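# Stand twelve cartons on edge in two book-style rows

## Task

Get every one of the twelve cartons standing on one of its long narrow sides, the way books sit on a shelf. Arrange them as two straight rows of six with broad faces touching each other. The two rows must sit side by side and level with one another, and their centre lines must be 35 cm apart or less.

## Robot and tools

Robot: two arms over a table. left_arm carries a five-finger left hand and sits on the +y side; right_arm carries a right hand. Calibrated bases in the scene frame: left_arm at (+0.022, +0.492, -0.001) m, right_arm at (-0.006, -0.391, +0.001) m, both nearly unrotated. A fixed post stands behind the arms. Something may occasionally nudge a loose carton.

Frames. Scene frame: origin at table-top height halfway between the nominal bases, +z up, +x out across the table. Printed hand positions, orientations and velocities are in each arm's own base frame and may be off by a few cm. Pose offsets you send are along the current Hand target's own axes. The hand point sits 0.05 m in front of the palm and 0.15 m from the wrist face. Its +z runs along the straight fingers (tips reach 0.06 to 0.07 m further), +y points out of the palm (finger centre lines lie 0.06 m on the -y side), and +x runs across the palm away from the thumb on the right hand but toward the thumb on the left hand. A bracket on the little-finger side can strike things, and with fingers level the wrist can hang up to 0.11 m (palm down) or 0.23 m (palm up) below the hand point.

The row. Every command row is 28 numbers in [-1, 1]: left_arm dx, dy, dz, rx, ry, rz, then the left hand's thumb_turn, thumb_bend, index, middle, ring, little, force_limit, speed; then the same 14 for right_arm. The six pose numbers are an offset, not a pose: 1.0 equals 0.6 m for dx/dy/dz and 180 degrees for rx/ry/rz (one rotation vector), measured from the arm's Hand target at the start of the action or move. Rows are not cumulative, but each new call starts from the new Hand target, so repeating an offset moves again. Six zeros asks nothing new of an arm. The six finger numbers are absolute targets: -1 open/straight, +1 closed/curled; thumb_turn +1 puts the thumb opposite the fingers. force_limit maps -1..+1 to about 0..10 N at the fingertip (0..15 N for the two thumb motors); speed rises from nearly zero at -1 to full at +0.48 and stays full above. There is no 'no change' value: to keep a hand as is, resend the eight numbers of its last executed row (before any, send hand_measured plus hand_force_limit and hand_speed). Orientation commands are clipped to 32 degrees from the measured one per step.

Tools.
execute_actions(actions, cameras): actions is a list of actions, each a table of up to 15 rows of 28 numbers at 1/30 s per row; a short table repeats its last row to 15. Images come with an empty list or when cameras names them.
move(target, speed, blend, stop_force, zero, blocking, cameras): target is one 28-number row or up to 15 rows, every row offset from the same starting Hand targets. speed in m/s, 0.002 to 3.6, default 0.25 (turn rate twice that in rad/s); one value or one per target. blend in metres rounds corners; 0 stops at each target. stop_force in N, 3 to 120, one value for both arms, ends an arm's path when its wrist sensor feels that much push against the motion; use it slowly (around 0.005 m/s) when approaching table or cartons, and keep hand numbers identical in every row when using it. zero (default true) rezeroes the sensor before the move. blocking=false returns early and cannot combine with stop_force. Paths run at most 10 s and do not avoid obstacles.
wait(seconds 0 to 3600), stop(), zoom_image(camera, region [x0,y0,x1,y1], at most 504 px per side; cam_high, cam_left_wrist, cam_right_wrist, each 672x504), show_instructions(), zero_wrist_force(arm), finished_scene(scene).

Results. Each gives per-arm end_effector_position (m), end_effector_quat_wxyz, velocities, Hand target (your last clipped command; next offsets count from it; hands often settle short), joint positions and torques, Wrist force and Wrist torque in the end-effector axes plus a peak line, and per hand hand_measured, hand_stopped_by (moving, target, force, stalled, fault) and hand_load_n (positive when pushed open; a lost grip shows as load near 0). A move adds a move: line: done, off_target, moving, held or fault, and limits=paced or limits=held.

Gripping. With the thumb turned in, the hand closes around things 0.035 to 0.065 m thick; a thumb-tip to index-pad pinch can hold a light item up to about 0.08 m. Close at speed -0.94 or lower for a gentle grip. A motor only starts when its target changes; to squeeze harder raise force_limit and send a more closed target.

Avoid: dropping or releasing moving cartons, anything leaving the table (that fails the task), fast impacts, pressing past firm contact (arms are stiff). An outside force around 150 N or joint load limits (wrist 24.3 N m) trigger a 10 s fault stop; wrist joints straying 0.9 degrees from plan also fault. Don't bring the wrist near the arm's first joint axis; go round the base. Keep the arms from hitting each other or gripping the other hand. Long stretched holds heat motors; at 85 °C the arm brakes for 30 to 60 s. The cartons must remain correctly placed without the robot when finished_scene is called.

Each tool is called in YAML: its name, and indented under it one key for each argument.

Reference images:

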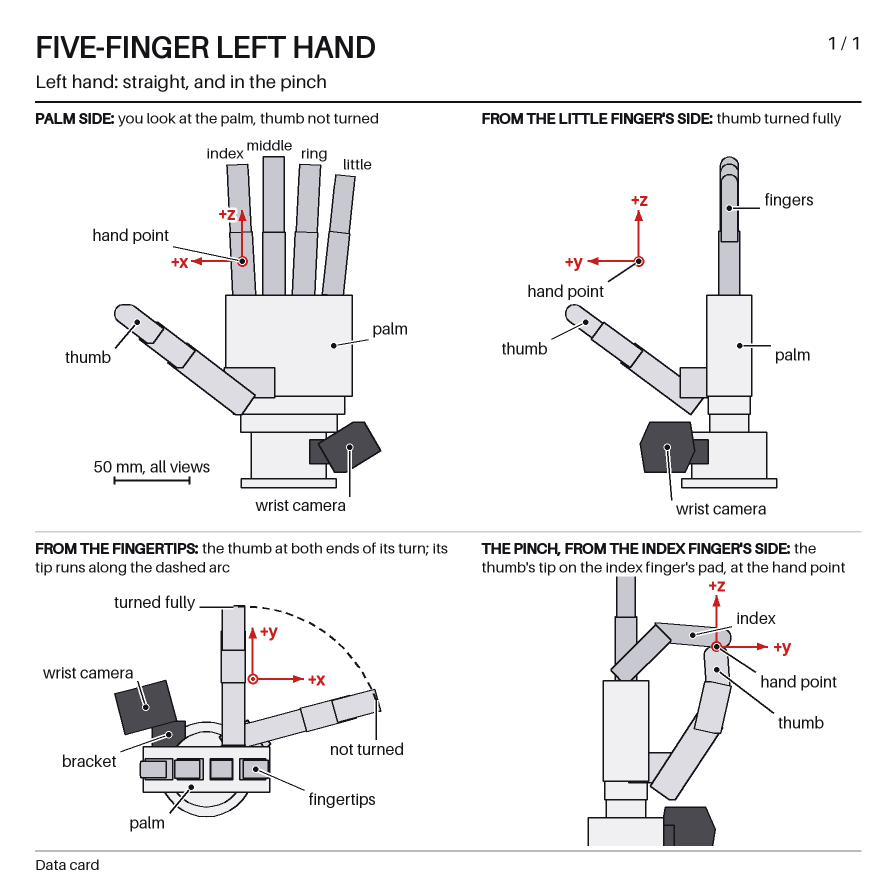

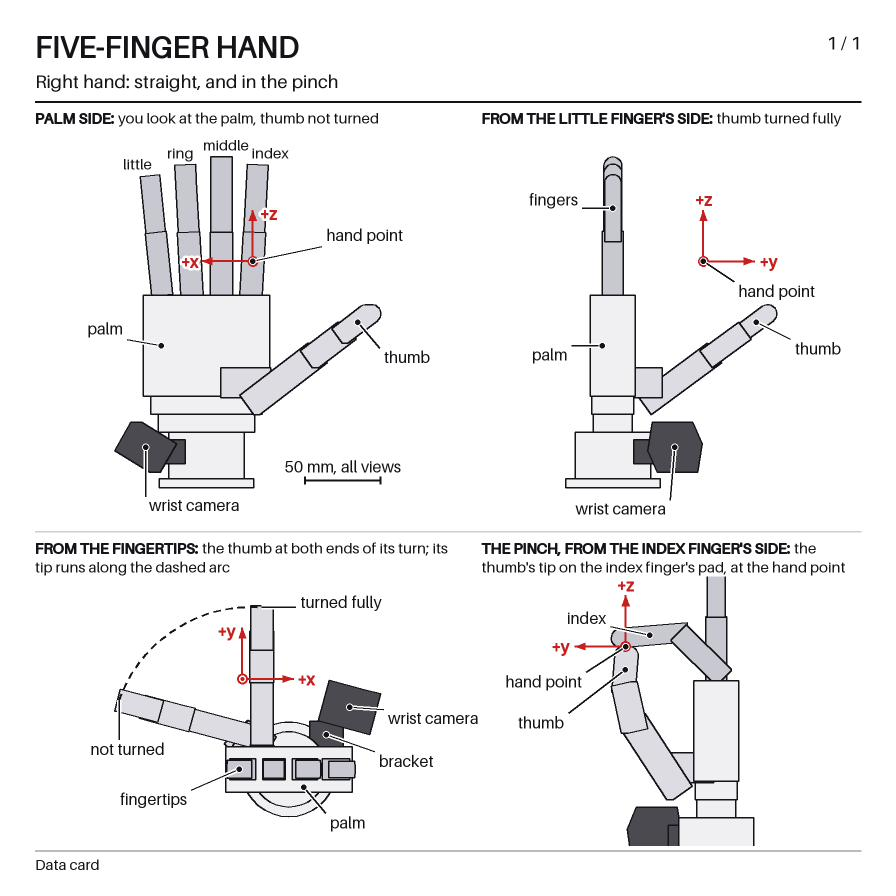

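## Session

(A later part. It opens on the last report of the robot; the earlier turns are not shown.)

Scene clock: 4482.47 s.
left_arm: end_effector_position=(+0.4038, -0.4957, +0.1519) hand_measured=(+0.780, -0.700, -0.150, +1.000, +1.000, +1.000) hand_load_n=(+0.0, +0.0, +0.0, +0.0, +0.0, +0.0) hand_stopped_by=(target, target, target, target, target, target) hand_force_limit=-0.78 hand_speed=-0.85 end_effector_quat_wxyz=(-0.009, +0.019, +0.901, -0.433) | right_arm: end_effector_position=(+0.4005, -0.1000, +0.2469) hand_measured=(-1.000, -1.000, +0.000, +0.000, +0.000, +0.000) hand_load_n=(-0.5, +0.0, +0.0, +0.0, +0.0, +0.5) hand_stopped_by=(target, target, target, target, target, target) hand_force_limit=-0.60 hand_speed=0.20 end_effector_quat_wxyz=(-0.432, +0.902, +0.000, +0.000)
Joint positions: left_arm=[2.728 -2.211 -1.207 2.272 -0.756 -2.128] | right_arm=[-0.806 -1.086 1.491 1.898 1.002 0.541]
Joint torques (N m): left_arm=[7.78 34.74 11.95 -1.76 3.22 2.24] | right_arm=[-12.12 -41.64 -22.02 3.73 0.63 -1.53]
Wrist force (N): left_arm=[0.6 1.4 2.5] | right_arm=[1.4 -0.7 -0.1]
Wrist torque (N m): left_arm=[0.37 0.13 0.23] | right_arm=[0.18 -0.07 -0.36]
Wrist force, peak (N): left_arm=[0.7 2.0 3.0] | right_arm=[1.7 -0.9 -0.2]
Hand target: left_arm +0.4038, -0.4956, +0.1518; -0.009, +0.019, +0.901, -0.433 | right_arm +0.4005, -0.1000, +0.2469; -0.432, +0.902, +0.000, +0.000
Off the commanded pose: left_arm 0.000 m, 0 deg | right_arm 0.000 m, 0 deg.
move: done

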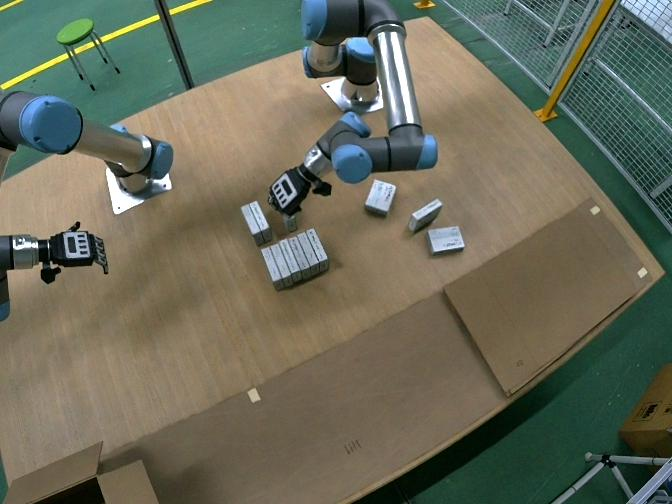

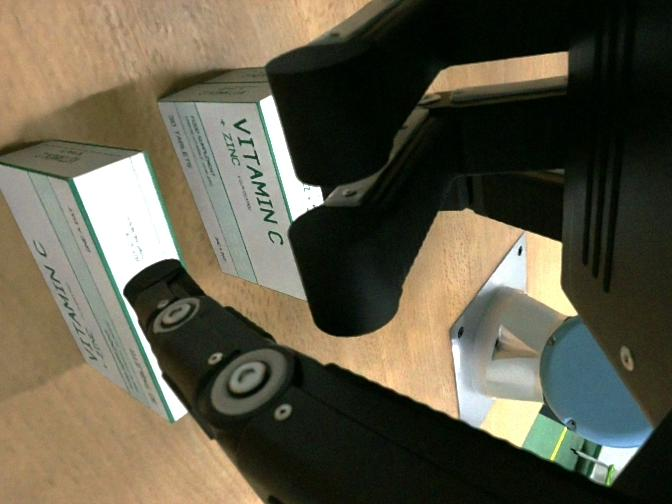

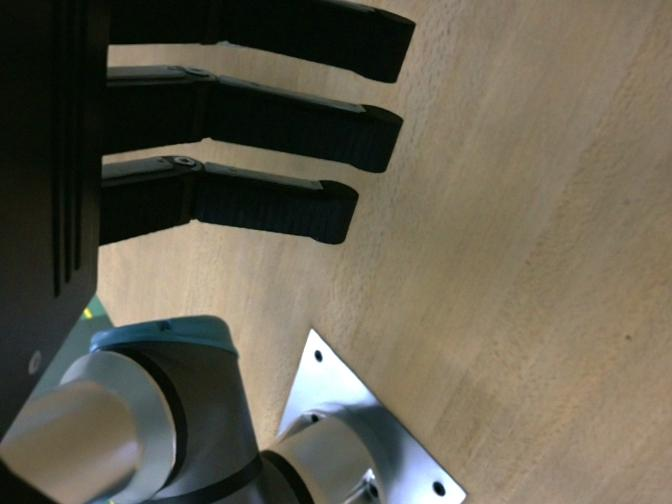

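move:
  target: [-0.1313,0.2494,-0.4178,0,0.1716,0.1375,0.78,-1,-0.42,1,1,1,-0.75,0.3,0,0,0,0,0,0,-1,-1,0,0,0,0,-0.6,0.2]
  speed: 0.25
  cameras: ["cam_high", "cam_left_wrist"]

Scene clock: 4564.17 s.
left_arm: end_effector_position=(+0.4948, -0.2102, +0.1915) hand_measured=(+0.780, -1.000, -0.420, +1.000, +1.000, +1.000) hand_load_n=(+0.0, +0.0, +0.0, +0.0, +0.5, +0.0) hand_stopped_by=(target, target, target, target, target, target) hand_force_limit=-0.75 hand_speed=0.30 end_effector_quat_wxyz=(-0.155, +0.323, +0.841, -0.404) end_effector_velocity=(+0.000, +0.001, +0.000) end_effector_angular_velocity=(-0.001, -0.001, -0.004) | right_arm: end_effector_position=(+0.4005, -0.1000, +0.2469) hand_measured=(-1.000, -1.000, +0.000, +0.000, +0.000, +0.000) hand_load_n=(-0.5, +0.0, +0.0, +0.0, +0.0, +0.0) hand_stopped_by=(target, target, target, target, target, target) hand_force_limit=-0.60 hand_speed=0.20 end_effector_quat_wxyz=(-0.432, +0.902, +0.000, +0.000)
Joint positions: left_arm=[3.173 -2.421 -1.014 1.151 -0.972 -0.577] | right_arm=[-0.806 -1.086 1.491 1.898 1.002 0.541]
Joint velocities: left_arm=[0.001 0 0 -0.001 -0.002 0.005] | right_arm=[within noise]
Joint torques (N m): left_arm=[5.84 65.16 18.73 -4.97 -1.63 2.86] | right_arm=[-12 -41.59 -21.32 3.5 0.58 -1.64]
Wrist force (N): left_arm=[0.6 1.4 2.1] | right_arm=[1.5 -0.7 -0.3]
Wrist torque (N m): left_arm=[0.39 0.09 0.37] | right_arm=[0.19 -0.09 -0.35]
Wrist force, peak (N): left_arm=[1.0 0.3 3.9] | right_arm=[1.8 -0.8 -0.1]
Hand target: left_arm +0.4948, -0.2100, +0.1916; -0.155, +0.323, +0.841, -0.404 | right_arm +0.4005, -0.1000, +0.2469; -0.432, +0.902, +0.000, +0.000
Off the commanded pose: left_arm 0.000 m, 0 deg | right_arm 0.000 m, 0 deg.
move: done

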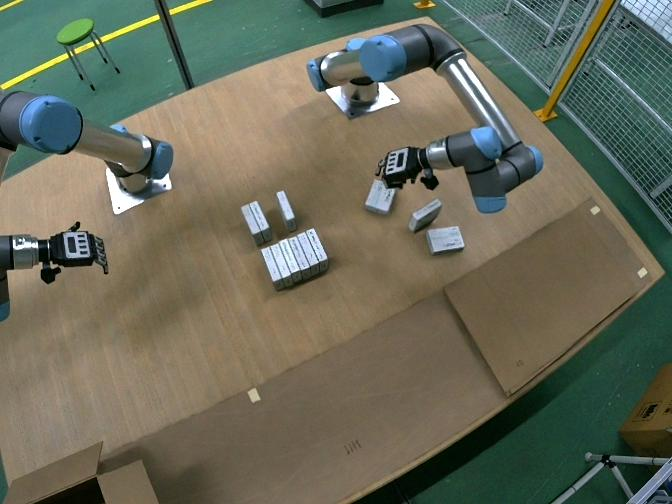

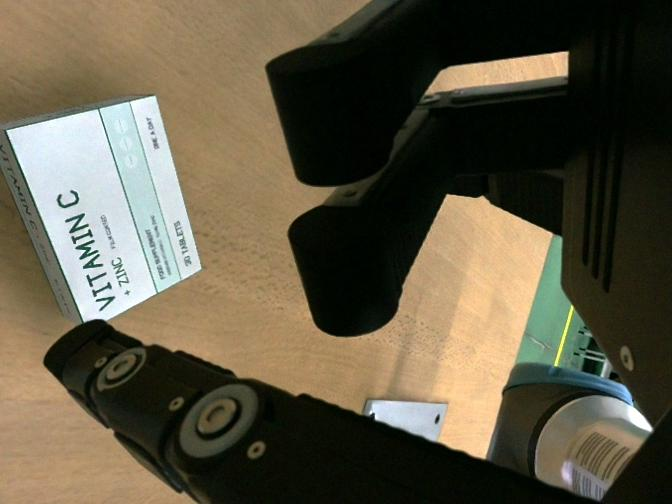

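move:
  target: [-0.0237,0.0798,0.1402,0,0.0347,0.0278,0.78,-1,-0.42,1,1,1,-0.75,0.3,0,0,0,0,0,0,-1,-1,0,0,0,0,-0.6,0.2]
  speed: 0.15
  cameras: ["cam_left_wrist"]

Scene clock: 4601.20 s.
left_arm: end_effector_position=(+0.4814, -0.2461, +0.1016) hand_measured=(+0.780, -1.000, -0.420, +1.000, +1.000, +1.000) hand_load_n=(+0.0, +0.0, +0.0, +0.0, +0.0, +0.0) hand_stopped_by=(target, target, target, target, target, target) hand_force_limit=-0.75 hand_speed=0.30 end_effector_quat_wxyz=(-0.183, +0.381, +0.817, -0.393) | right_arm: end_effector_position=(+0.4005, -0.1000, +0.2469) hand_measured=(-1.000, -1.000, +0.000, +0.000, +0.000, +0.000) hand_load_n=(+0.0, +0.0, +0.0, +0.0, +0.0, +0.0) hand_stopped_by=(target, target, target, target, target, target) hand_force_limit=-0.60 hand_speed=0.20 end_effector_quat_wxyz=(-0.432, +0.902, +0.000, +0.000)
Joint positions: left_arm=[3.086 -2.535 -1.045 1.271 -1.007 -0.53] | right_arm=[-0.806 -1.086 1.491 1.898 1.002 0.541]
Joint torques (N m): left_arm=[1.81 59.51 27.74 -3.86 2.96 -2.92] | right_arm=[-11 -40.84 -21.22 3.65 0.55 -1.49]
Wrist force (N): left_arm=[0.6 1.2 2.0] | right_arm=[1.4 -0.7 0.0]
Wrist torque (N m): left_arm=[0.37 0.09 0.33] | right_arm=[0.17 -0.09 -0.36]
Wrist force, peak (N): left_arm=[0.2 2.1 3.2] | right_arm=[2.0 -0.6 -0.1]
Hand target: left_arm +0.4814, -0.2461, +0.1016; -0.183, +0.381, +0.817, -0.393 | right_arm +0.4005, -0.1000, +0.2469; -0.432, +0.902, +0.000, +0.000
Off the commanded pose: left_arm 0.000 m, 0 deg | right_arm 0.000 m, 0 deg.
move: done

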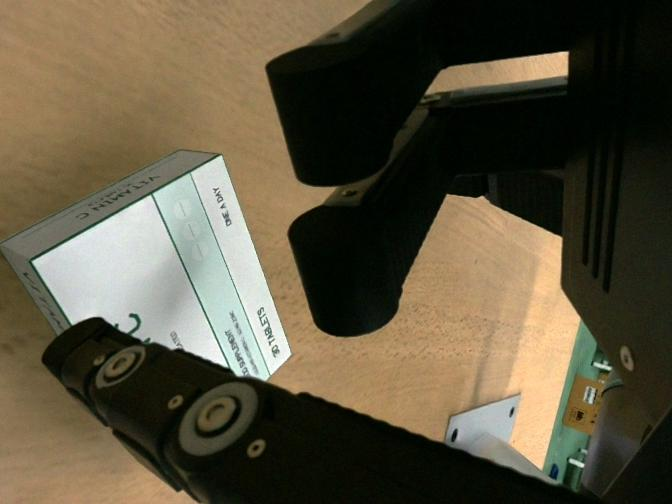

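move:
  target: [0.0083,0.1020,0.0818,0,0.0065,0.0052,0.78,-1,-0.42,1,1,1,-0.75,0.3,0,0,0,0,0,0,-1,-1,0,0,0,0,-0.6,0.2]
  speed: 0.07
  stop_force: 5
  cameras: ["cam_left_wrist"]

Scene clock: 4617.10 s.
left_arm: end_effector_position=(+0.4782, -0.2424, +0.0232) hand_measured=(+0.780, -1.000, -0.420, +1.000, +1.000, +1.000) hand_load_n=(+0.0, +0.0, +0.0, +0.0, +0.0, +0.0) hand_stopped_by=(target, target, target, target, target, target) hand_force_limit=-0.75 hand_speed=0.30 end_effector_quat_wxyz=(-0.188, +0.392, +0.812, -0.390) | right_arm: end_effector_position=(+0.4005, -0.1000, +0.2469) hand_measured=(-1.000, -1.000, +0.000, +0.000, +0.000, +0.000) hand_load_n=(+0.0, +0.0, +0.0, +0.0, +0.0, +0.0) hand_stopped_by=(target, target, target, target, target, target) hand_force_limit=-0.60 hand_speed=0.20 end_effector_quat_wxyz=(-0.432, +0.902, +0.000, +0.000)
Joint positions: left_arm=[3.086 -2.634 -1.075 1.387 -1.025 -0.508] | right_arm=[-0.806 -1.086 1.491 1.898 1.002 0.541]
Joint torques (N m): left_arm=[-6.73 68.7 26.71 -4.33 2.96 -2.94] | right_arm=[-11.39 -40.86 -21.31 3.43 0.54 -1.39]
Wrist force (N): left_arm=[0.8 1.1 1.8] | right_arm=[1.7 -0.7 -0.1]
Wrist torque (N m): left_arm=[0.38 0.05 0.29] | right_arm=[0.18 -0.11 -0.34]
Wrist force, peak (N): left_arm=[0.6 1.9 2.5] | right_arm=[1.8 -0.9 -0.2]
Hand target: left_arm +0.4782, -0.2424, +0.0232; -0.188, +0.392, +0.812, -0.390 | right_arm +0.4005, -0.1000, +0.2469; -0.432, +0.902, +0.000, +0.000
Off the commanded pose: left_arm 0.000 m, 0 deg | right_arm 0.000 m, 0 deg.
move: done

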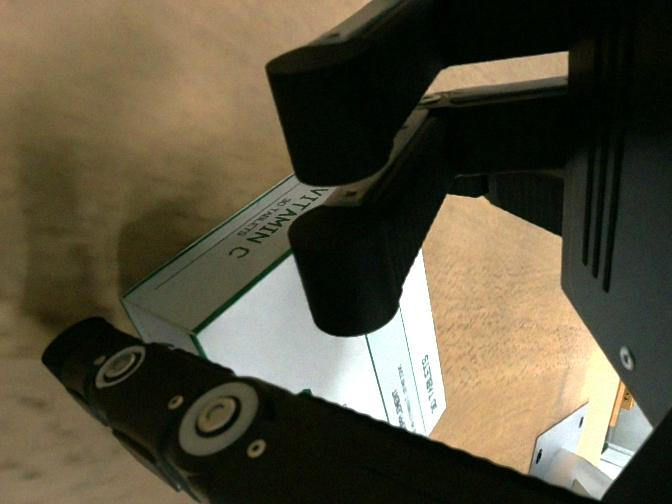

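move:
  target: [0.0115,0,0,0,0.0087,0.0069,0.78,-1,-0.42,1,1,1,-0.75,0.3,0,0,0,0,0,0,-1,-1,0,0,0,0,-0.6,0.2]
  speed: 0.03
  cameras: ["cam_left_wrist"]

Scene clock: 4641.10 s.
left_arm: end_effector_position=(+0.4738, -0.2369, +0.0232) hand_measured=(+0.780, -1.000, -0.420, +1.000, +1.000, +1.000) hand_load_n=(+0.0, +0.0, +0.0, +0.0, +0.0, +0.0) hand_stopped_by=(target, target, target, target, target, target) hand_force_limit=-0.75 hand_speed=0.30 end_effector_quat_wxyz=(-0.195, +0.406, +0.805, -0.387) | right_arm: end_effector_position=(+0.4005, -0.1000, +0.2469) hand_measured=(-1.000, -1.000, +0.000, +0.000, +0.000, +0.000) hand_load_n=(+0.0, +0.0, +0.0, +0.0, +0.0, +0.0) hand_stopped_by=(target, target, target, target, target, target) hand_force_limit=-0.60 hand_speed=0.20 end_effector_quat_wxyz=(-0.432, +0.902, +0.000, +0.000)
Joint positions: left_arm=[3.086 -2.629 -1.089 1.381 -1.049 -0.477] | right_arm=[-0.806 -1.086 1.491 1.898 1.002 0.541]
Joint torques (N m): left_arm=[7.94 61.22 22.21 -3.39 2.88 -2.93] | right_arm=[-11.21 -41.75 -21.51 3.55 0.6 -1.59]
Wrist force (N): left_arm=[0.4 1.3 2.0] | right_arm=[1.7 -0.7 -0.4]
Wrist torque (N m): left_arm=[0.41 0.12 0.22] | right_arm=[0.19 -0.11 -0.35]
Wrist force, peak (N): left_arm=[0.7 1.4 2.3] | right_arm=[1.8 -0.8 -0.3]
Hand target: left_arm +0.4739, -0.2370, +0.0232; -0.195, +0.406, +0.805, -0.387 | right_arm +0.4005, -0.1000, +0.2469; -0.432, +0.902, +0.000, +0.000
Off the commanded pose: left_arm 0.000 m, 0 deg | right_arm 0.000 m, 0 deg.
move: done

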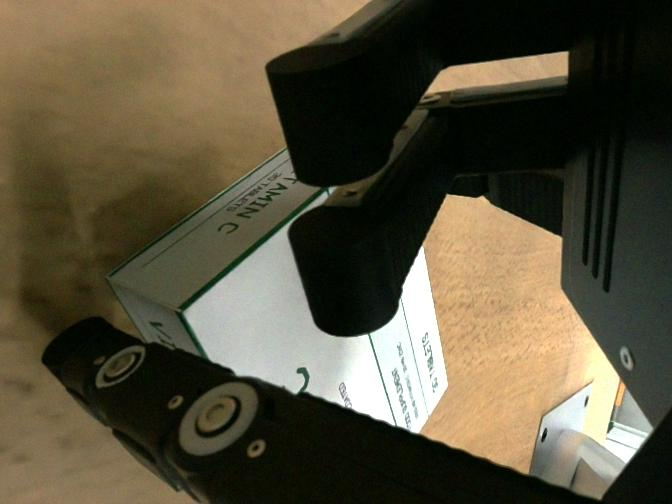

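move:
  target: [0.005,0,0,0,0,0,0.78,-1,-0.42,1,1,1,-0.75,0.3,0,0,0,0,0,0,-1,-1,0,0,0,0,-0.6,0.2]
  speed: 0.03

move:
  target: [0,0,0,0,0,0,0.78,-0.6,0,1,1,1,-0.82,-0.97,0,0,0,0,0,0,-1,-1,0,0,0,0,-0.6,0.2]
  speed: 0.03
  cameras: ["cam_left_wrist"]

Scene clock: 4652.73 s.
left_arm: end_effector_position=(+0.4722, -0.2345, +0.0232) hand_measured=(+0.780, -1.000, -0.420, +1.000, +1.000, +1.000) hand_load_n=(+0.0, +0.0, +0.0, +0.0, +0.0, +0.5) hand_stopped_by=(target, target, target, target, target, target) hand_force_limit=-0.75 hand_speed=0.30 end_effector_quat_wxyz=(-0.195, +0.406, +0.805, -0.387) | right_arm: end_effector_position=(+0.4005, -0.1000, +0.2469) hand_measured=(-1.000, -1.000, +0.000, +0.000, +0.000, +0.000) hand_load_n=(+0.0, +0.0, +0.0, +0.0, +0.0, +0.0) hand_stopped_by=(target, target, target, target, target, target) hand_force_limit=-0.60 hand_speed=0.20 end_effector_quat_wxyz=(-0.432, +0.902, +0.000, +0.000)
Joint positions: left_arm=[3.09 -2.623 -1.1 1.386 -1.052 -0.475] | right_arm=[-0.806 -1.086 1.491 1.898 1.002 0.541]
Joint torques (N m): left_arm=[-8.94 43.74 26.35 -4.9 2.5 -2.02] | right_arm=[-10.96 -40.18 -21.05 3.41 0.69 -1.66]
Wrist force (N): left_arm=[0.3 1.2 1.9] | right_arm=[1.2 -0.8 -0.2]
Wrist torque (N m): left_arm=[0.39 0.13 0.22] | right_arm=[0.17 -0.04 -0.38]
Wrist force, peak (N): left_arm=[0.7 1.5 2.5] | right_arm=[1.8 -0.8 0.0]
Hand target: left_arm +0.4721, -0.2346, +0.0232; -0.195, +0.406, +0.805, -0.387 | right_arm +0.4005, -0.1000, +0.2469; -0.432, +0.902, +0.000, +0.000
Off the commanded pose: left_arm 0.000 m, 0 deg | right_arm 0.000 m, 0 deg.
move: done

Scene clock: 4654.97 s.
left_arm: end_effector_position=(+0.4721, -0.2346, +0.0232) hand_measured=(+0.780, -0.908, -0.258, +1.000, +1.000, +1.000) hand_load_n=(-0.5, +1.0, +1.5, +0.0, +0.0, +0.0) hand_stopped_by=(target, force, force, target, target, target) hand_force_limit=-0.82 hand_speed=-0.97 end_effector_quat_wxyz=(-0.195, +0.406, +0.805, -0.387) | right_arm: end_effector_position=(+0.4005, -0.1000, +0.2469) hand_measured=(-1.000, -1.000, +0.000, +0.000, +0.000, +0.000) hand_load_n=(-0.5, +0.0, +0.0, +0.0, +0.0, +0.0) hand_stopped_by=(target, target, target, target, target, target) hand_force_limit=-0.60 hand_speed=0.20 end_effector_quat_wxyz=(-0.432, +0.902, +0.000, +0.000)
Joint positions: left_arm=[3.09 -2.623 -1.1 1.386 -1.052 -0.475] | right_arm=[-0.806 -1.086 1.491 1.898 1.002 0.541]
Joint torques (N m): left_arm=[-8.85 44.29 26.06 -4.9 2.68 -2.98] | right_arm=[-10.81 -41.52 -20.48 3.26 0.58 -1.71]
Wrist force (N): left_arm=[0.8 1.7 2.2] | right_arm=[1.6 -0.7 -0.2]
Wrist torque (N m): left_arm=[0.44 0.08 0.26] | right_arm=[0.18 -0.10 -0.35]
Wrist force, peak (N): left_arm=[0.7 1.3 2.6] | right_arm=[1.7 -0.9 -0.5]
Hand target: left_arm +0.4721, -0.2346, +0.0232; -0.195, +0.406, +0.805, -0.387 | right_arm +0.4005, -0.1000, +0.2469; -0.432, +0.902, +0.000, +0.000
Off the commanded pose: left_arm 0.000 m, 0 deg | right_arm 0.000 m, 0 deg.
move: done

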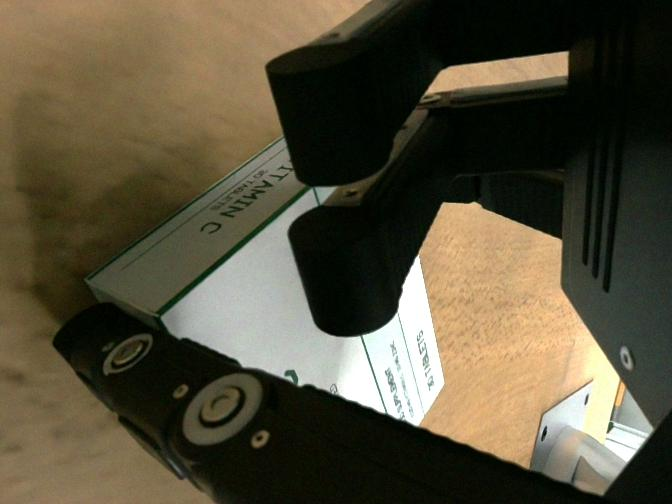

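move:
  target:
    - [0.0118,-0.0287,-0.0230,0,0,0,0.78,-0.6,0,1,1,1,-0.82,-0.97,0,0,0,0,0,0,-1,-1,0,0,0,0,-0.6,0.2]
    - [0.0328,-0.0541,-0.0433,0,0,0,0.78,-0.6,0,1,1,1,-0.82,-0.97,0,0,0,0,0,0,-1,-1,0,0,0,0,-0.6,0.2]
    - [0.0615,-0.0744,-0.0596,0,0,0,0.78,-0.6,0,1,1,1,-0.82,-0.97,0,0,0,0,0,0,-1,-1,0,0,0,0,-0.6,0.2]
    - [0.0960,-0.0881,-0.0706,0,0,0,0.78,-0.6,0,1,1,1,-0.82,-0.97,0,0,0,0,0,0,-1,-1,0,0,0,0,-0.6,0.2]
    - [0.1340,-0.0944,-0.0756,0,0,0,0.78,-0.6,0,1,1,1,-0.82,-0.97,0,0,0,0,0,0,-1,-1,0,0,0,0,-0.6,0.2]
    - [0.1725,-0.0930,-0.0745,0,0,0,0.78,-0.6,0,1,1,1,-0.82,-0.97,0,0,0,0,0,0,-1,-1,0,0,0,0,-0.6,0.2]
  speed: 0.05
  blend: 0.005
  cameras: ["all"]

Scene clock: 4675.30 s.
left_arm: end_effector_position=(+0.4106, -0.1512, +0.0947) hand_measured=(+0.780, -0.908, -0.258, +1.000, +1.000, +1.000) hand_load_n=(+0.0, +0.5, +0.5, +0.0, +0.0, +0.0) hand_stopped_by=(target, force, force, target, target, target) hand_force_limit=-0.82 hand_speed=-0.97 end_effector_quat_wxyz=(-0.195, +0.406, +0.805, -0.387) end_effector_velocity=(+0.000, -0.002, +0.000) end_effector_angular_velocity=(+0.000, +0.006, +0.004) | right_arm: end_effector_position=(+0.4005, -0.1000, +0.2469) hand_measured=(-1.000, -1.000, +0.000, +0.000, +0.000, +0.000) hand_load_n=(+0.0, +0.0, +0.0, +0.0, +0.0, +0.0) hand_stopped_by=(target, target, target, target, target, target) hand_force_limit=-0.60 hand_speed=0.20 end_effector_quat_wxyz=(-0.432, +0.902, +0.000, +0.000)
Joint positions: left_arm=[3.234 -2.359 -1.431 1.401 -1.155 -0.361] | right_arm=[-0.806 -1.086 1.491 1.898 1.002 0.541]
Joint velocities: left_arm=[-0.002 -0.003 0.002 -0.004 0.004 -0.005] | right_arm=[within noise]
Joint torques (N m): left_arm=[-9.45 36.21 25.95 -4.93 2.72 -3.08] | right_arm=[-11.06 -41.51 -21.3 3.43 0.45 -1.61]
Wrist force (N): left_arm=[0.5 1.4 1.9] | right_arm=[1.5 -0.6 -0.2]
Wrist torque (N m): left_arm=[0.41 0.08 0.30] | right_arm=[0.19 -0.08 -0.35]
Wrist force, peak (N): left_arm=[0.5 2.5 2.3] | right_arm=[1.7 -0.9 -0.4]
Hand target: left_arm +0.4106, -0.1513, +0.0947; -0.195, +0.406, +0.805, -0.387 | right_arm +0.4005, -0.1000, +0.2469; -0.432, +0.902, +0.000, +0.000
Off the commanded pose: left_arm 0.000 m, 0 deg | right_arm 0.000 m, 0 deg.
move: done

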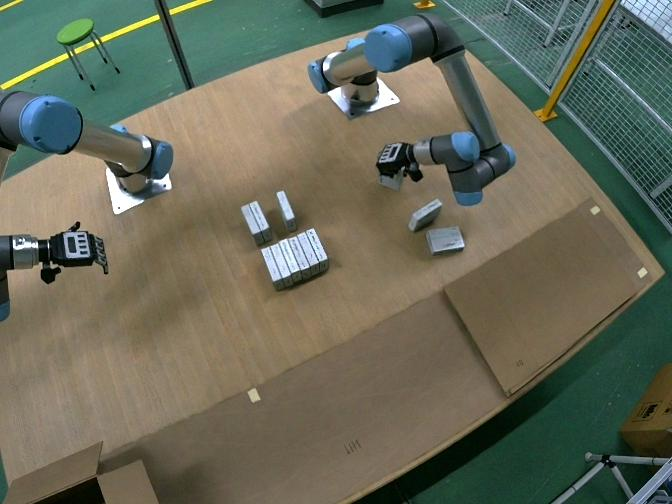

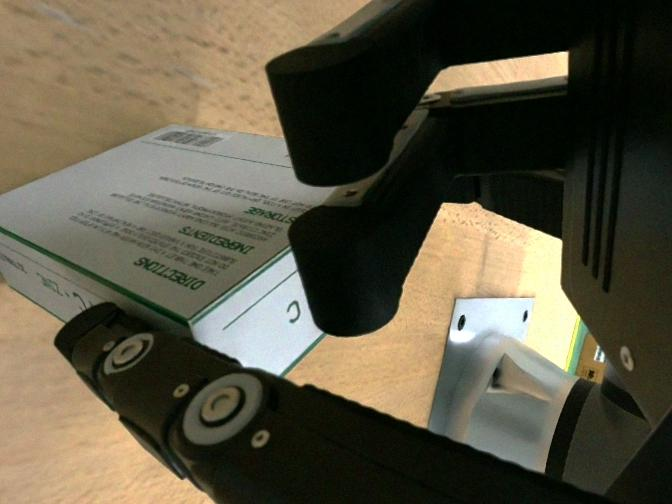

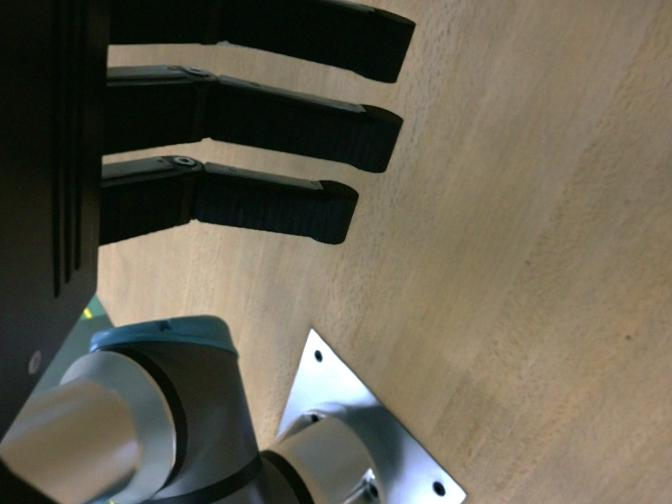

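move:
  target: [0,0.0117,0.0094,0,0,0,0.78,-0.6,0,1,1,1,-0.82,-0.97,0,0,0,0,0,0,-1,-1,0,0,0,0,-0.6,0.2]
  speed: 0.015
  stop_force: 3
  cameras: ["cam_left_wrist"]

Scene clock: 4699.33 s.
left_arm: end_effector_position=(+0.4106, -0.1513, +0.0856) hand_measured=(+0.780, -0.908, -0.258, +1.000, +1.000, +1.000) hand_load_n=(+0.0, +0.5, +0.5, +0.0, +0.0, +0.0) hand_stopped_by=(target, force, force, target, target, target) hand_force_limit=-0.82 hand_speed=-0.97 end_effector_quat_wxyz=(-0.195, +0.406, +0.805, -0.387) | right_arm: end_effector_position=(+0.4005, -0.1000, +0.2469) hand_measured=(-1.000, -1.000, +0.000, +0.000, +0.000, +0.000) hand_load_n=(+0.0, +0.0, +0.0, +0.0, +0.0, +0.0) hand_stopped_by=(target, target, target, target, target, target) hand_force_limit=-0.60 hand_speed=0.20 end_effector_quat_wxyz=(-0.432, +0.902, +0.000, +0.000)
Joint positions: left_arm=[3.234 -2.372 -1.435 1.417 -1.155 -0.361] | right_arm=[-0.806 -1.086 1.491 1.898 1.002 0.541]
Joint torques (N m): left_arm=[-8.73 59.73 20.46 -5 2.71 -2.9] | right_arm=[-11.99 -41.57 -20.42 3.37 0.56 -1.66]
Wrist force (N): left_arm=[0.5 1.5 2.3] | right_arm=[1.6 -0.7 0.0]
Wrist torque (N m): left_arm=[0.38 0.11 0.34] | right_arm=[0.18 -0.11 -0.34]
Wrist force, peak (N): left_arm=[0.5 2.1 2.4] | right_arm=[1.7 -0.8 -0.6]
Hand target: left_arm +0.4106, -0.1513, +0.0857; -0.195, +0.406, +0.805, -0.387 | right_arm +0.4005, -0.1000, +0.2469; -0.432, +0.902, +0.000, +0.000
Off the commanded pose: left_arm 0.000 m, 0 deg | right_arm 0.000 m, 0 deg.
move: done

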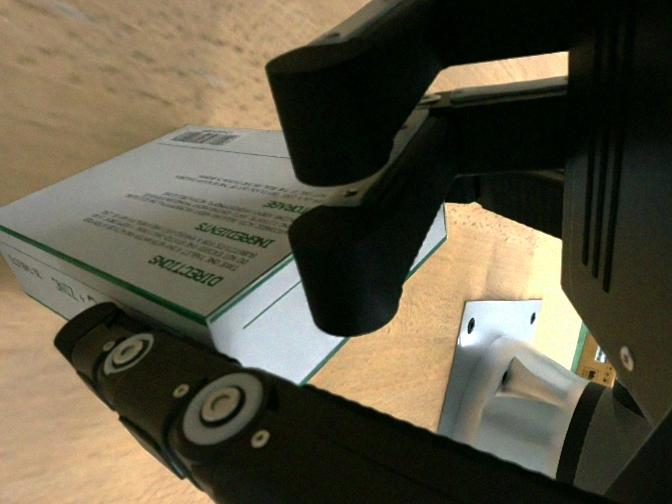

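move:
  target: [0,0,0,0,0,0,0.78,-1,-0.45,1,1,1,-0.75,-0.9,0,0,0,0,0,0,-1,-1,0,0,0,0,-0.6,0.2]
  speed: 0.015
  cameras: ["cam_left_wrist"]

Scene clock: 4725.53 s.
left_arm: end_effector_position=(+0.4106, -0.1513, +0.0857) hand_measured=(+0.780, -1.000, -0.450, +1.000, +1.000, +1.000) hand_load_n=(+0.0, +0.0, -0.5, +0.0, +0.0, +0.0) hand_stopped_by=(target, target, target, target, target, target) hand_force_limit=-0.75 hand_speed=-0.90 end_effector_quat_wxyz=(-0.195, +0.406, +0.805, -0.387) | right_arm: end_effector_position=(+0.4005, -0.1000, +0.2469) hand_measured=(-1.000, -1.000, +0.000, +0.000, +0.000, +0.000) hand_load_n=(+0.0, +0.0, +0.0, +0.0, +0.0, +0.0) hand_stopped_by=(target, target, target, target, target, target) hand_force_limit=-0.60 hand_speed=0.20 end_effector_quat_wxyz=(-0.432, +0.902, +0.000, +0.000)
Joint positions: left_arm=[3.234 -2.372 -1.434 1.417 -1.155 -0.361] | right_arm=[-0.806 -1.086 1.491 1.898 1.002 0.541]
Joint torques (N m): left_arm=[-8.69 60.16 25.06 -4.65 2.78 -2.86] | right_arm=[-11.52 -41.07 -20.61 3.19 0.68 -1.55]
Wrist force (N): left_arm=[0.0 1.1 2.2] | right_arm=[1.3 -0.6 -0.3]
Wrist torque (N m): left_arm=[0.35 0.19 0.31] | right_arm=[0.20 -0.06 -0.36]
Wrist force, peak (N): left_arm=[0.3 1.8 2.4] | right_arm=[1.9 -0.8 0.0]
Hand target: left_arm +0.4106, -0.1513, +0.0857; -0.195, +0.406, +0.805, -0.387 | right_arm +0.4005, -0.1000, +0.2469; -0.432, +0.902, +0.000, +0.000
Off the commanded pose: left_arm 0.000 m, 0 deg | right_arm 0.000 m, 0 deg.
move: done

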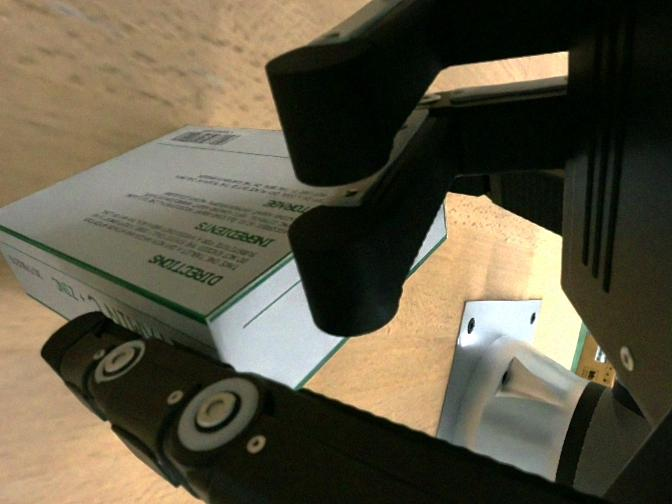

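move:
  target:
    - [0,-0.13,-0.1042,0,0,0,0.78,-1,-0.45,1,1,1,-0.75,-0.9,0,0,0,0,0,0,-1,-1,0,0,0,0,-0.6,0.2]
    - [0.0098,-0.1102,-0.1289,0,0.39,0.3125,0.78,-0.65,-0.25,1,1,1,-0.75,0,0,0,0,0,0,0,-1,-1,0,0,0,0,-0.6,0.2]
  speed: [0.1, 0.25]
  cameras: ["cam_left_wrist", "cam_high"]

Scene clock: 4753.57 s.
left_arm: end_effector_position=(+0.4224, -0.1353, +0.1856) hand_measured=(+0.780, -0.650, -0.250, +1.000, +1.000, +1.000) hand_load_n=(+0.0, +0.0, +0.0, +0.0, +0.0, +0.0) hand_stopped_by=(target, target, target, target, target, target) hand_force_limit=-0.75 hand_speed=0.00 end_effector_quat_wxyz=(-0.411, +0.856, +0.282, -0.136) | right_arm: end_effector_position=(+0.4005, -0.1000, +0.2469) hand_measured=(-1.000, -1.000, +0.000, +0.000, +0.000, +0.000) hand_load_n=(+0.0, +0.0, +0.0, +0.0, +0.0, +0.0) hand_stopped_by=(target, target, target, target, target, target) hand_force_limit=-0.60 hand_speed=0.20 end_effector_quat_wxyz=(-0.432, +0.902, +0.000, +0.000)
Joint positions: left_arm=[2.861 -2.255 -1.343 1.246 -2.065 0.447] | right_arm=[-0.806 -1.086 1.491 1.898 1.002 0.541]
Joint torques (N m): left_arm=[8 34.17 27.84 -1.7 -2.55 2.89] | right_arm=[-11.03 -40.58 -20.3 3.19 0.77 -1.63]
Wrist force (N): left_arm=[0.5 1.1 2.1] | right_arm=[1.5 -0.9 -0.3]
Wrist torque (N m): left_arm=[0.34 0.11 0.39] | right_arm=[0.16 -0.09 -0.36]
Wrist force, peak (N): left_arm=[0.5 2.1 2.7] | right_arm=[1.9 -0.8 -0.2]
Hand target: left_arm +0.4224, -0.1353, +0.1856; -0.411, +0.856, +0.282, -0.136 | right_arm +0.4005, -0.1000, +0.2469; -0.432, +0.902, +0.000, +0.000
Off the commanded pose: left_arm 0.000 m, 0 deg | right_arm 0.000 m, 0 deg.
move: done
Images, in order (width x height): cam_high 672x504, cam_left_wrist 672x504.

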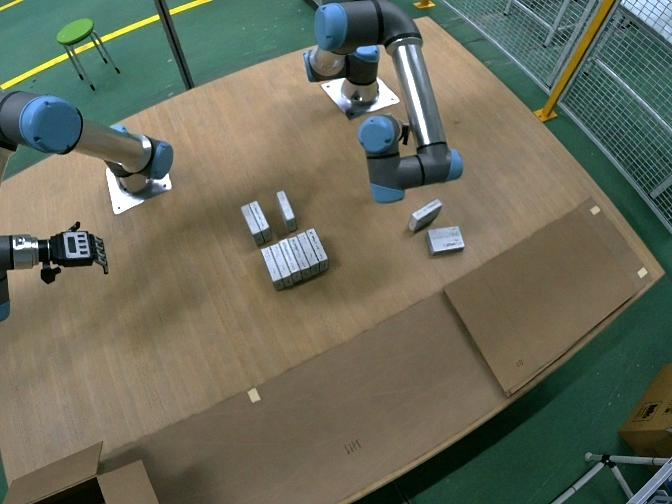

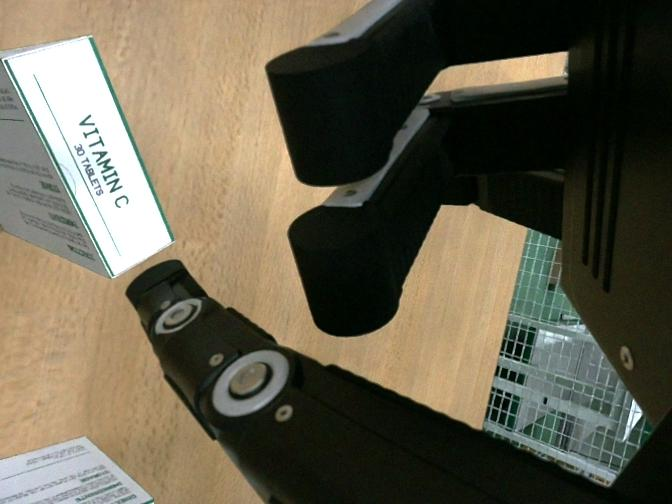

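move:
  target: [-0.004,0.001,-0.0013,0,0.0139,0.0111,0.78,-0.65,-0.25,1,1,1,-0.75,0,0,0,0,0,0,0,-1,-1,0,0,0,0,-0.6,0.2]
  speed: 0.1

move:
  target: [0,0.1204,0.0965,0,0,0,0.78,-0.65,-0.25,1,1,1,-0.75,0,0,0,0,0,0,0,-1,-1,0,0,0,0,-0.6,0.2]
  speed: 0.08
  stop_force: 5
  cameras: ["cam_left_wrist"]

Scene clock: 4770.50 s.
left_arm: end_effector_position=(+0.4210, -0.1375, +0.1857) hand_measured=(+0.780, -0.650, -0.250, +1.000, +1.000, +1.000) hand_load_n=(+0.0, +0.0, +0.0, +0.0, +0.0, +0.0) hand_stopped_by=(target, target, target, target, target, target) hand_force_limit=-0.75 hand_speed=0.00 end_effector_quat_wxyz=(-0.415, +0.864, +0.258, -0.124) | right_arm: end_effector_position=(+0.4005, -0.1000, +0.2469) hand_measured=(-1.000, -1.000, +0.000, +0.000, +0.000, +0.000) hand_load_n=(-0.5, +0.0, +0.5, +0.0, +0.0, +0.0) hand_stopped_by=(target, target, target, target, target, target) hand_force_limit=-0.60 hand_speed=0.20 end_effector_quat_wxyz=(-0.432, +0.902, +0.000, +0.000)
Joint positions: left_arm=[2.846 -2.244 -1.359 1.268 -2.093 0.48] | right_arm=[-0.806 -1.086 1.491 1.898 1.002 0.541]
Joint torques (N m): left_arm=[7.33 34.24 27.97 -4.83 1.8 -3.02] | right_arm=[-11.37 -41.26 -20.13 3.21 0.56 -1.51]
Wrist force (N): left_arm=[0.8 1.5 2.1] | right_arm=[1.6 -0.8 -0.4]
Wrist torque (N m): left_arm=[0.39 0.06 0.41] | right_arm=[0.17 -0.09 -0.35]
Wrist force, peak (N): left_arm=[0.5 1.4 2.5] | right_arm=[1.8 -0.7 -0.2]
Hand target: left_arm +0.4211, -0.1375, +0.1856; -0.415, +0.864, +0.258, -0.124 | right_arm +0.4005, -0.1000, +0.2469; -0.432, +0.902, +0.000, +0.000
Off the commanded pose: left_arm 0.000 m, 0 deg | right_arm 0.000 m, 0 deg.
move: done

Scene clock: 4772.70 s.
left_arm: end_effector_position=(+0.4210, -0.1375, +0.0930) hand_measured=(+0.780, -0.650, -0.250, +1.000, +1.000, +1.000) hand_load_n=(+0.0, +0.0, +0.0, +0.0, +0.5, +0.0) hand_stopped_by=(target, target, target, target, target, target) hand_force_limit=-0.75 hand_speed=0.00 end_effector_quat_wxyz=(-0.415, +0.864, +0.258, -0.124) | right_arm: end_effector_position=(+0.4005, -0.1000, +0.2469) hand_measured=(-1.000, -1.000, +0.000, +0.000, +0.000, +0.000) hand_load_n=(+0.0, +0.0, +0.0, +0.0, +0.0, +0.0) hand_stopped_by=(target, target, target, target, target, target) hand_force_limit=-0.60 hand_speed=0.20 end_effector_quat_wxyz=(-0.432, +0.902, +0.000, +0.000)
Joint positions: left_arm=[2.846 -2.36 -1.421 1.446 -2.093 0.48] | right_arm=[-0.806 -1.086 1.491 1.898 1.002 0.541]
Joint torques (N m): left_arm=[-6.25 60.83 25.54 -1.82 0.57 -1.16] | right_arm=[-11.88 -41.71 -20.01 3.06 0.5 -1.63]
Wrist force (N): left_arm=[0.5 0.9 2.2] | right_arm=[1.5 -0.8 -0.4]
Wrist torque (N m): left_arm=[0.32 0.10 0.45] | right_arm=[0.18 -0.08 -0.36]
Wrist force, peak (N): left_arm=[0.6 1.8 2.5] | right_arm=[1.7 -0.8 -0.3]
Hand target: left_arm +0.4210, -0.1375, +0.0930; -0.415, +0.864, +0.258, -0.124 | right_arm +0.4005, -0.1000, +0.2469; -0.432, +0.902, +0.000, +0.000
Off the commanded pose: left_arm 0.000 m, 0 deg | right_arm 0.000 m, 0 deg.
move: done

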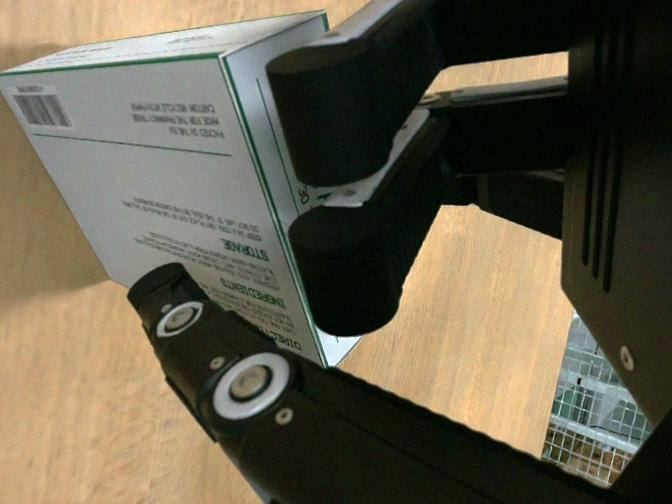

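move:
  target: [0,0,0,0,0,0,0.78,-0.1,0.3,1,1,1,-0.78,-0.95,0,0,0,0,0,0,-1,-1,0,0,0,0,-0.6,0.2]
  speed: 0.05

move:
  target: [0,-0.13,-0.1042,0,0,0,0.78,-0.1,0.3,1,1,1,-0.78,-0.95,0,0,0,0,0,0,-1,-1,0,0,0,0,-0.6,0.2]
  speed: 0.06
  cameras: ["cam_left_wrist"]

Scene clock: 4786.07 s.
left_arm: end_effector_position=(+0.4210, -0.1375, +0.0930) hand_measured=(+0.780, -0.478, +0.062, +1.000, +1.000, +1.000) hand_load_n=(+0.0, +1.5, +2.5, +0.0, +0.0, +0.0) hand_stopped_by=(target, force, force, target, target, target) hand_force_limit=-0.78 hand_speed=-0.95 end_effector_quat_wxyz=(-0.415, +0.864, +0.258, -0.124) | right_arm: end_effector_position=(+0.4005, -0.1000, +0.2469) hand_measured=(-1.000, -1.000, +0.000, +0.000, +0.000, +0.000) hand_load_n=(+0.0, +0.0, +0.0, +0.0, -0.5, +0.0) hand_stopped_by=(target, target, target, target, target, target) hand_force_limit=-0.60 hand_speed=0.20 end_effector_quat_wxyz=(-0.432, +0.902, +0.000, +0.000)
Joint positions: left_arm=[2.846 -2.36 -1.421 1.446 -2.093 0.48] | right_arm=[-0.806 -1.086 1.491 1.898 1.002 0.541]
Joint torques (N m): left_arm=[-7.64 60.31 25.31 -1.72 -2.14 2.7] | right_arm=[-11.2 -41 -20.14 3.04 0.5 -1.69]
Wrist force (N): left_arm=[0.4 1.9 2.4] | right_arm=[1.6 -0.7 -0.2]
Wrist torque (N m): left_arm=[0.43 0.12 0.41] | right_arm=[0.18 -0.10 -0.35]
Wrist force, peak (N): left_arm=[0.8 1.8 2.4] | right_arm=[1.8 -1.0 -0.2]
Hand target: left_arm +0.4210, -0.1375, +0.0930; -0.415, +0.864, +0.258, -0.124 | right_arm +0.4005, -0.1000, +0.2469; -0.432, +0.902, +0.000, +0.000
Off the commanded pose: left_arm 0.000 m, 0 deg | right_arm 0.000 m, 0 deg.
move: done

Scene clock: 4788.03 s.
left_arm: end_effector_position=(+0.4211, -0.1375, +0.1931) hand_measured=(+0.780, -0.478, +0.062, +1.000, +1.000, +1.000) hand_load_n=(+0.5, +1.5, +2.0, +0.0, +0.5, +0.0) hand_stopped_by=(target, force, force, target, target, target) hand_force_limit=-0.78 hand_speed=-0.95 end_effector_quat_wxyz=(-0.414, +0.864, +0.258, -0.124) | right_arm: end_effector_position=(+0.4005, -0.1000, +0.2469) hand_measured=(-1.000, -1.000, +0.000, +0.000, +0.000, +0.000) hand_load_n=(-0.5, +0.0, +0.0, +0.0, +0.5, +0.0) hand_stopped_by=(target, target, target, target, target, target) hand_force_limit=-0.60 hand_speed=0.20 end_effector_quat_wxyz=(-0.432, +0.902, +0.000, +0.000)
Joint positions: left_arm=[2.846 -2.236 -1.351 1.252 -2.093 0.48] | right_arm=[-0.806 -1.086 1.491 1.898 1.002 0.541]
Joint torques (N m): left_arm=[7.46 33.55 6.95 -0.78 -2.37 2.36] | right_arm=[-12.1 -41.65 -20.42 2.98 0.65 -1.66]
Wrist force (N): left_arm=[0.6 1.7 2.5] | right_arm=[1.6 -0.8 -0.4]
Wrist torque (N m): left_arm=[0.39 0.09 0.41] | right_arm=[0.18 -0.09 -0.36]
Wrist force, peak (N): left_arm=[0.4 2.7 2.6] | right_arm=[1.8 -0.9 -0.2]
Hand target: left_arm +0.4211, -0.1375, +0.1930; -0.415, +0.864, +0.258, -0.124 | right_arm +0.4005, -0.1000, +0.2469; -0.432, +0.902, +0.000, +0.000
Off the commanded pose: left_arm 0.000 m, 0 deg | right_arm 0.000 m, 0 deg.
move: done

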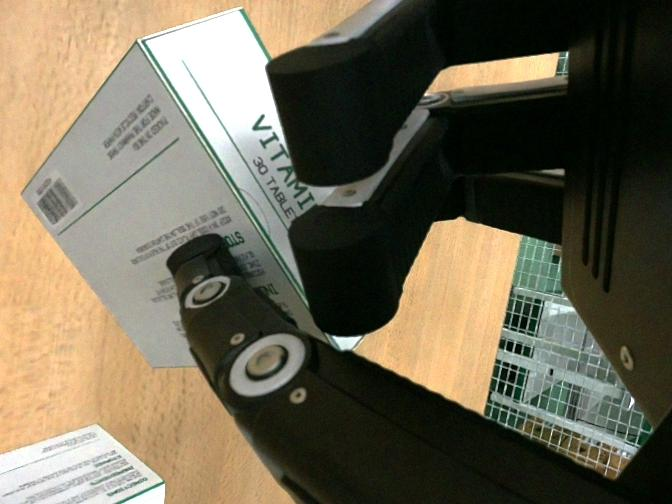

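move:
  target: [-0.4233,0.1800,-0.2246,0,-0.6361,-0.5097,0.78,-0.1,0.3,1,1,1,-0.78,-0.95,0,0,0,0,0,0,-1,-1,0,0,0,0,-0.6,0.2]
  speed: 0.2
  cameras: ["cam_high", "cam_left_wrist"]

Scene clock: 4810.27 s.
left_arm: end_effector_position=(+0.3036, -0.4213, +0.1932) hand_measured=(+0.780, -0.478, +0.062, +1.000, +1.000, +1.000) hand_load_n=(+0.0, +1.5, +2.0, +0.0, +0.0, +0.0) hand_stopped_by=(target, force, force, target, target, target) hand_force_limit=-0.78 hand_speed=-0.95 end_effector_quat_wxyz=(+0.000, +0.000, +0.901, -0.433) end_effector_velocity=(+0.000, +0.000, +0.000) end_effector_angular_velocity=(-0.001, +0.003, +0.003) | right_arm: end_effector_position=(+0.4005, -0.1000, +0.2469) hand_measured=(-1.000, -1.000, +0.000, +0.000, +0.000, +0.000) hand_load_n=(+0.0, +0.0, +0.0, +0.0, +0.0, +0.0) hand_stopped_by=(target, target, target, target, target, target) hand_force_limit=-0.60 hand_speed=0.20 end_effector_quat_wxyz=(-0.432, +0.902, +0.000, +0.000)
Joint positions: left_arm=[2.793 -1.874 -1.612 2.319 -0.747 -2.099] | right_arm=[-0.806 -1.086 1.491 1.898 1.002 0.541]
Joint velocities: left_arm=[-0.001 0 0 0.002 0 -0.006] | right_arm=[within noise]
Joint torques (N m): left_arm=[3.27 23.93 29.74 -0.22 2.02 -3.08] | right_arm=[-12.22 -40.92 -19.95 2.83 0.64 -1.71]
Wrist force (N): left_arm=[0.7 1.7 2.7] | right_arm=[1.4 -0.7 -0.2]
Wrist torque (N m): left_arm=[0.38 0.10 0.30] | right_arm=[0.18 -0.07 -0.36]
Wrist force, peak (N): left_arm=[0.9 2.2 2.7] | right_arm=[1.9 -0.9 -0.4]
Hand target: left_arm +0.3037, -0.4213, +0.1931; +0.000, +0.000, +0.901, -0.433 | right_arm +0.4005, -0.1000, +0.2469; -0.432, +0.902, +0.000, +0.000
Off the commanded pose: left_arm 0.000 m, 0 deg | right_arm 0.000 m, 0 deg.
move: done

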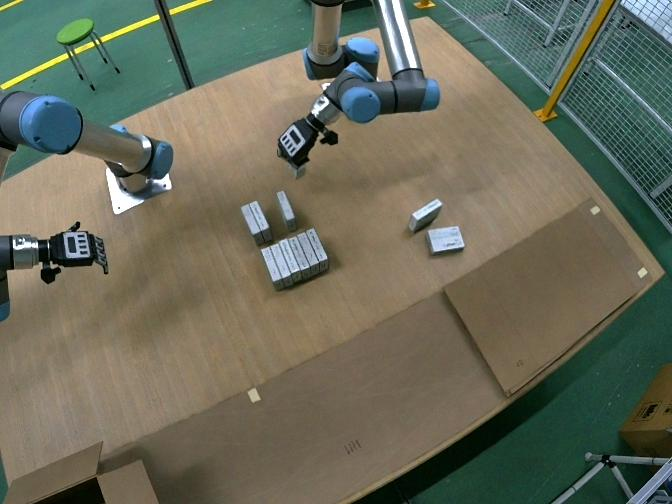

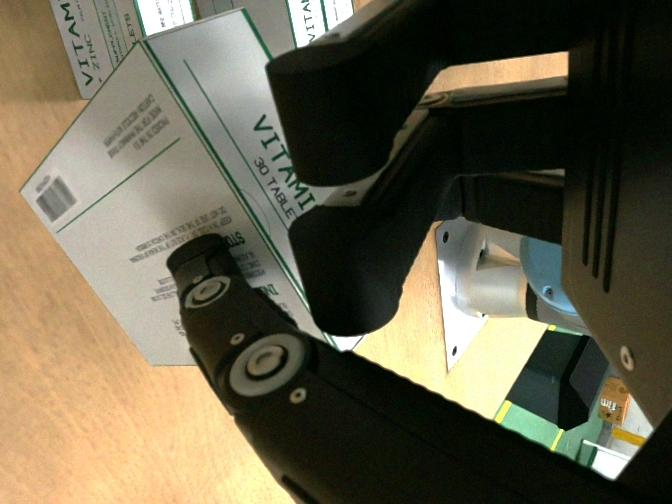

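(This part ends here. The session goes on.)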